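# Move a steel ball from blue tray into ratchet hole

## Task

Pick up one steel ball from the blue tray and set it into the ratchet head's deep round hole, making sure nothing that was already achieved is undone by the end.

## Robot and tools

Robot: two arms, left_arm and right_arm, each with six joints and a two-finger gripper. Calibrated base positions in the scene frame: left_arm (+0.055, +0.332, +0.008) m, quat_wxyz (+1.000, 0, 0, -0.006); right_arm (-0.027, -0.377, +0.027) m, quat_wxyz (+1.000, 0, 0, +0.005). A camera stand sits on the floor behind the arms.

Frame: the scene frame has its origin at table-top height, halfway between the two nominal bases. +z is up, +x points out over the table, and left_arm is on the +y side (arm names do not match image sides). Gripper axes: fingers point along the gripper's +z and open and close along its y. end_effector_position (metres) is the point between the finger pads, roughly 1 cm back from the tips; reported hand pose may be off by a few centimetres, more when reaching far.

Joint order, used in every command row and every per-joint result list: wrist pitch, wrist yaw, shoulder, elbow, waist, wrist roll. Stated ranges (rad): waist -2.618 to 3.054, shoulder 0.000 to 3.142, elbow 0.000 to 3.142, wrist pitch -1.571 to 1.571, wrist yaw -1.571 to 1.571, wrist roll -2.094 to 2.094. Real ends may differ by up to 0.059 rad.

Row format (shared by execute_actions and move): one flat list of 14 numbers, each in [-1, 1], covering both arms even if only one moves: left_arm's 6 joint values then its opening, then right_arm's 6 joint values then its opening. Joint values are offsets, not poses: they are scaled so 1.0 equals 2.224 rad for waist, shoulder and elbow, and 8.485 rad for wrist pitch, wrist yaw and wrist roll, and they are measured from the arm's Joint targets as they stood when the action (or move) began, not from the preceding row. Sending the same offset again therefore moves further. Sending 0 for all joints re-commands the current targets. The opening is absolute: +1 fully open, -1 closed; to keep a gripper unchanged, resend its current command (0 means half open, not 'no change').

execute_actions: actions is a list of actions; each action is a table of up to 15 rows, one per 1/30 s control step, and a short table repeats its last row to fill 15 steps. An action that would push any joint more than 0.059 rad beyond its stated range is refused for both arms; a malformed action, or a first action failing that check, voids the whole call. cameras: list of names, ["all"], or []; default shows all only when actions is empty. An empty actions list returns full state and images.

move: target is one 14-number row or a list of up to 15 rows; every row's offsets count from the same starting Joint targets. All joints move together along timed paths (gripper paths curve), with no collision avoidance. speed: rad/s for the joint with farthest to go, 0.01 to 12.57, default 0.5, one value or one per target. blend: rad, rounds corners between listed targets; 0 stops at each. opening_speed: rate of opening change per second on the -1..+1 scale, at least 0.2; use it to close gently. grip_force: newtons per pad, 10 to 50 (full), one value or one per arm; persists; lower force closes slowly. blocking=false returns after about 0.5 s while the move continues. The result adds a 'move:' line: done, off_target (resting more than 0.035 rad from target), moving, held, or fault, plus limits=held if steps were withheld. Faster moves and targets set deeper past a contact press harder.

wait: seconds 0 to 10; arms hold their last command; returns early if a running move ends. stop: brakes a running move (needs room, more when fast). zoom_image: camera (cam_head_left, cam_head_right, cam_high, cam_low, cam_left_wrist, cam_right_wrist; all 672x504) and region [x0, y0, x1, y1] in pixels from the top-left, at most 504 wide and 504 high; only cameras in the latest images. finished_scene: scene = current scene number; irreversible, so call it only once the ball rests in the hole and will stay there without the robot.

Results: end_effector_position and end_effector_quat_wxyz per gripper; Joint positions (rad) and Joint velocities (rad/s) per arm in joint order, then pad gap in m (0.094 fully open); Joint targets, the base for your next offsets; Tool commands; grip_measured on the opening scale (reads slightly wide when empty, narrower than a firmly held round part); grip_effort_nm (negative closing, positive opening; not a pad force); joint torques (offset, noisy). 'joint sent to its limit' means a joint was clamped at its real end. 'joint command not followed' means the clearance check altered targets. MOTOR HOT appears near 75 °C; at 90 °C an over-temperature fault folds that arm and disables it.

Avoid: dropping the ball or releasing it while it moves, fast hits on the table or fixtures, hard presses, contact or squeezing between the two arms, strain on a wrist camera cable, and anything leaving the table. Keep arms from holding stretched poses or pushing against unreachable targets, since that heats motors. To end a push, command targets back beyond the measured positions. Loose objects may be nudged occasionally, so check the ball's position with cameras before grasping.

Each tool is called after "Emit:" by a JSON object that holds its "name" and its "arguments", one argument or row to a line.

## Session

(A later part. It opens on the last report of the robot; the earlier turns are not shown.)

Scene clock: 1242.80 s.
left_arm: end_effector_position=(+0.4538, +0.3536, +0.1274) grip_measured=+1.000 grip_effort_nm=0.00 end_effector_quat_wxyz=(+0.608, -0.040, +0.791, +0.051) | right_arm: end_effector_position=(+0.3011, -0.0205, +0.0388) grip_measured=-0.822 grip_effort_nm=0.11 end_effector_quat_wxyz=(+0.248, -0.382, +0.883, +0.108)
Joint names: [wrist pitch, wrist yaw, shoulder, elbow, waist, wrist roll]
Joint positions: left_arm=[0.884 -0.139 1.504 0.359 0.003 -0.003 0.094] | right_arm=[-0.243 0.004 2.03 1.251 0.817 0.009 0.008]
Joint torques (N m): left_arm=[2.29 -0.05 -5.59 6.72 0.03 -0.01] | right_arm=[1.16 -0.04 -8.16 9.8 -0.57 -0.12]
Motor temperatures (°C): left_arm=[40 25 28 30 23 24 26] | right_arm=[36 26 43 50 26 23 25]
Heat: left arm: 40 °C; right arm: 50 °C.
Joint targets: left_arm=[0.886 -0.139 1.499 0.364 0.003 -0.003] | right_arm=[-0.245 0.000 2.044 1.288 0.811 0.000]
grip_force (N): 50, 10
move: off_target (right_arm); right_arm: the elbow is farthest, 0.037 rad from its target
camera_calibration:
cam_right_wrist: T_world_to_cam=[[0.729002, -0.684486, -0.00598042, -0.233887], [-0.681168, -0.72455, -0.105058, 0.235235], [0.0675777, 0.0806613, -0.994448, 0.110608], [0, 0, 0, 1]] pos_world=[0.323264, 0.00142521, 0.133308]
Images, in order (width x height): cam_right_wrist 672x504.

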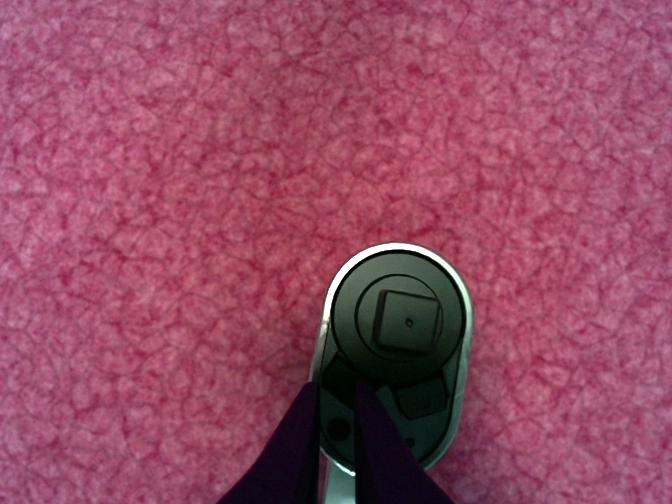

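Emit:
{"name": "zoom_image", "arguments": {
  "camera": "cam_right_wrist",
  "region": [290, 230, 530, 490]
}}

Emit:
{"name": "move", "arguments": {
  "target": [0,0,0,0,0,0,1,0,0,-0.061,0,0,0,-0.82],
  "speed": 0.15,
  "cameras": ["cam_right_wrist"]
}}

Emit:
{"name": "zoom_image", "arguments": {
  "camera": "cam_right_wrist",
  "region": [300, 340, 460, 470]
}}

Scaled by 1.938 from the camera's 672x504 image, which has a finer 960x720 frame.

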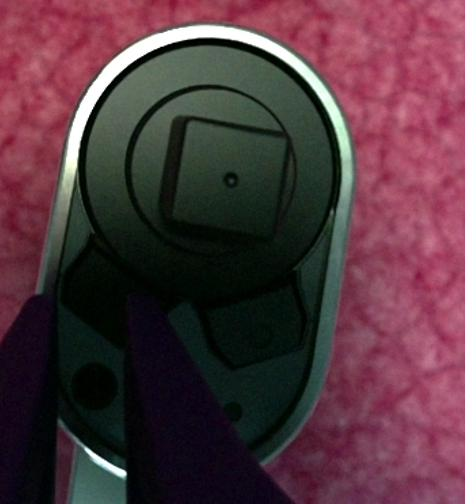

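Scene clock: 1250.07 s.
left_arm: end_effector_position=(+0.4538, +0.3536, +0.1274) grip_measured=+1.000 grip_effort_nm=0.00 end_effector_quat_wxyz=(+0.608, -0.040, +0.791, +0.051) | right_arm: end_effector_position=(+0.3055, -0.0156, +0.0777) grip_measured=-0.822 grip_effort_nm=0.12 end_effector_quat_wxyz=(+0.284, -0.377, +0.873, +0.124)
Joint names: [wrist pitch, wrist yaw, shoulder, elbow, waist, wrist roll]
Joint positions: left_arm=[0.884 -0.139 1.504 0.359 0.003 -0.003 0.094] | right_arm=[-0.247 0.004 1.946 1.251 0.817 0.009 0.008]
Joint torques (N m): left_arm=[2.29 -0.05 -5.59 6.72 0.03 -0.01] | right_arm=[1.35 -0.02 -11.58 10.02 -0.5 -0.12]
Heat: left arm: 40 °C; right arm: 50 °C.
Joint targets: left_arm=[0.886 -0.139 1.499 0.364 0.003 -0.003] | right_arm=[-0.245 0.000 1.908 1.288 0.811 0.000]
grip_force (N): 50, 10
move: off_target (right_arm); right_arm: the shoulder is farthest, 0.037 rad from its target
camera_calibration:
cam_right_wrist: T_world_to_cam=[[0.729336, -0.684123, -0.00671675, -0.233592], [-0.673267, -0.715948, -0.184743, 0.249716], [0.121578, 0.139262, -0.982764, 0.13217], [0, 0, 0, 1]] pos_world=[0.322423, 0.000572107, 0.174456]
Images, in order (width x height): cam_right_wrist 672x504.

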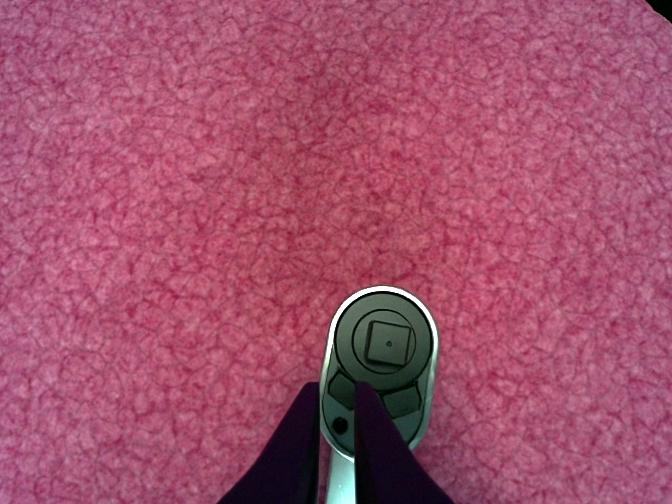

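Scaled by 3.150 from the camera's 672x504 image, which has a finer 960x720 frame.

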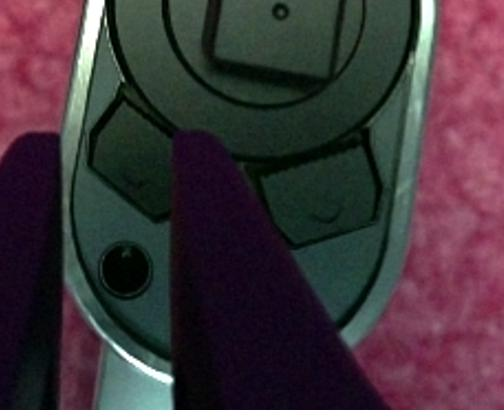

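Emit:
{"name": "zoom_image", "arguments": {
  "camera": "cam_right_wrist",
  "region": [326, 412, 354, 440]
}}

Scaled by 18.000 from the camera's 672x504 image, which has a finer 960x720 frame.

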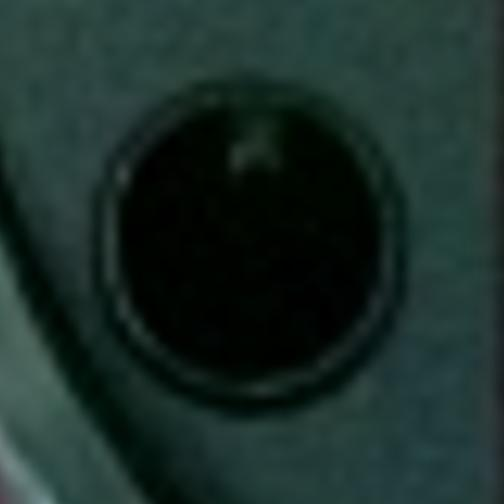

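Emit:
{"name": "move", "arguments": {
  "target": [0,0,0,0,0,0,1,-0.00695,0,-0.0834,-0.0764,0,0,-0.82],
  "speed": 0.35,
  "cameras": ["cam_right_wrist"]
}}

Emit:
{"name": "zoom_image", "arguments": {
  "camera": "cam_right_wrist",
  "region": [290, 260, 440, 380]
}}

Scene clock: 1272.10 s.
left_arm: end_effector_position=(+0.4538, +0.3536, +0.1274) grip_measured=+1.000 grip_effort_nm=0.00 end_effector_quat_wxyz=(+0.608, -0.040, +0.791, +0.051) | right_arm: end_effector_position=(+0.2806, -0.0427, +0.1101) grip_measured=-0.822 grip_effort_nm=0.12 end_effector_quat_wxyz=(+0.291, -0.376, +0.870, +0.127)
Joint names: [wrist pitch, wrist yaw, shoulder, elbow, waist, wrist roll]
Joint positions: left_arm=[0.884 -0.139 1.504 0.359 0.003 -0.003 0.094] | right_arm=[-0.302 0.004 1.759 1.135 0.817 0.009 0.008]
Joint torques (N m): left_arm=[2.29 -0.05 -5.57 6.71 0.03 -0.02] | right_arm=[1.3 -0.04 -9.99 5.64 -0.62 -0.12]
Motor temperatures (°C): left_arm=[40 25 28 30 23 24 26] | right_arm=[35 26 49 50 26 23 25]
Heat: left arm: 40 °C; right arm: 50 °C.
Joint targets: left_arm=[0.886 -0.139 1.499 0.364 0.003 -0.003] | right_arm=[-0.304 0.000 1.723 1.118 0.811 0.000]
grip_force (N): 50, 10
move: off_target (right_arm); right_arm: the shoulder is farthest, 0.036 rad from its target
camera_calibration:
cam_right_wrist: T_world_to_cam=[[0.729409, -0.684043, -0.00692512, -0.233751], [-0.671187, -0.71367, -0.200459, 0.220795], [0.13218, 0.150864, -0.979678, 0.167955], [0, 0, 0, 1]] pos_world=[0.296494, -0.0276595, 0.207184]
Images, in order (width x height): cam_right_wrist 672x504.

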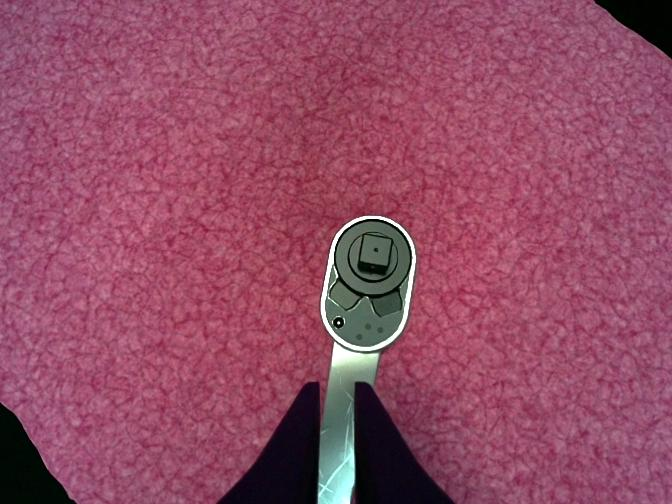

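Scaled by 3.360 from the camera's 672x504 image, which has a finer 960x720 frame.

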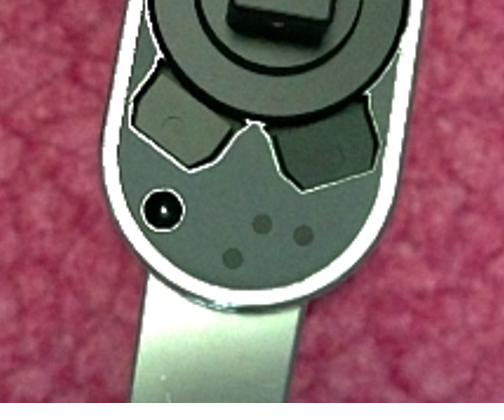

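Emit:
{"name": "zoom_image", "arguments": {
  "camera": "cam_right_wrist",
  "region": [328, 312, 348, 332]
}}

Scaled by 25.200 from the camera's 672x504 image, which has a finer 960x720 frame.

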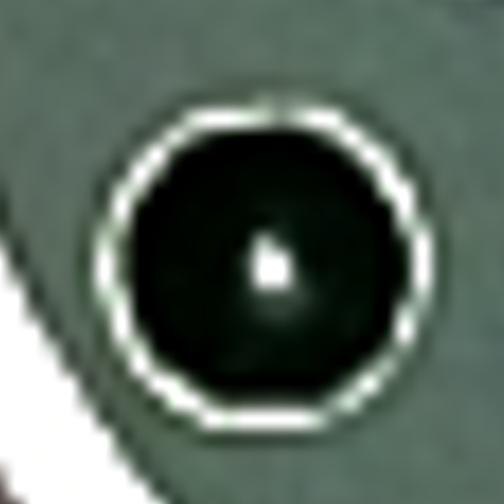

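Emit:
{"name": "finished_scene", "arguments": {
  "scene": 1
}}

The scene is finished: the task was done.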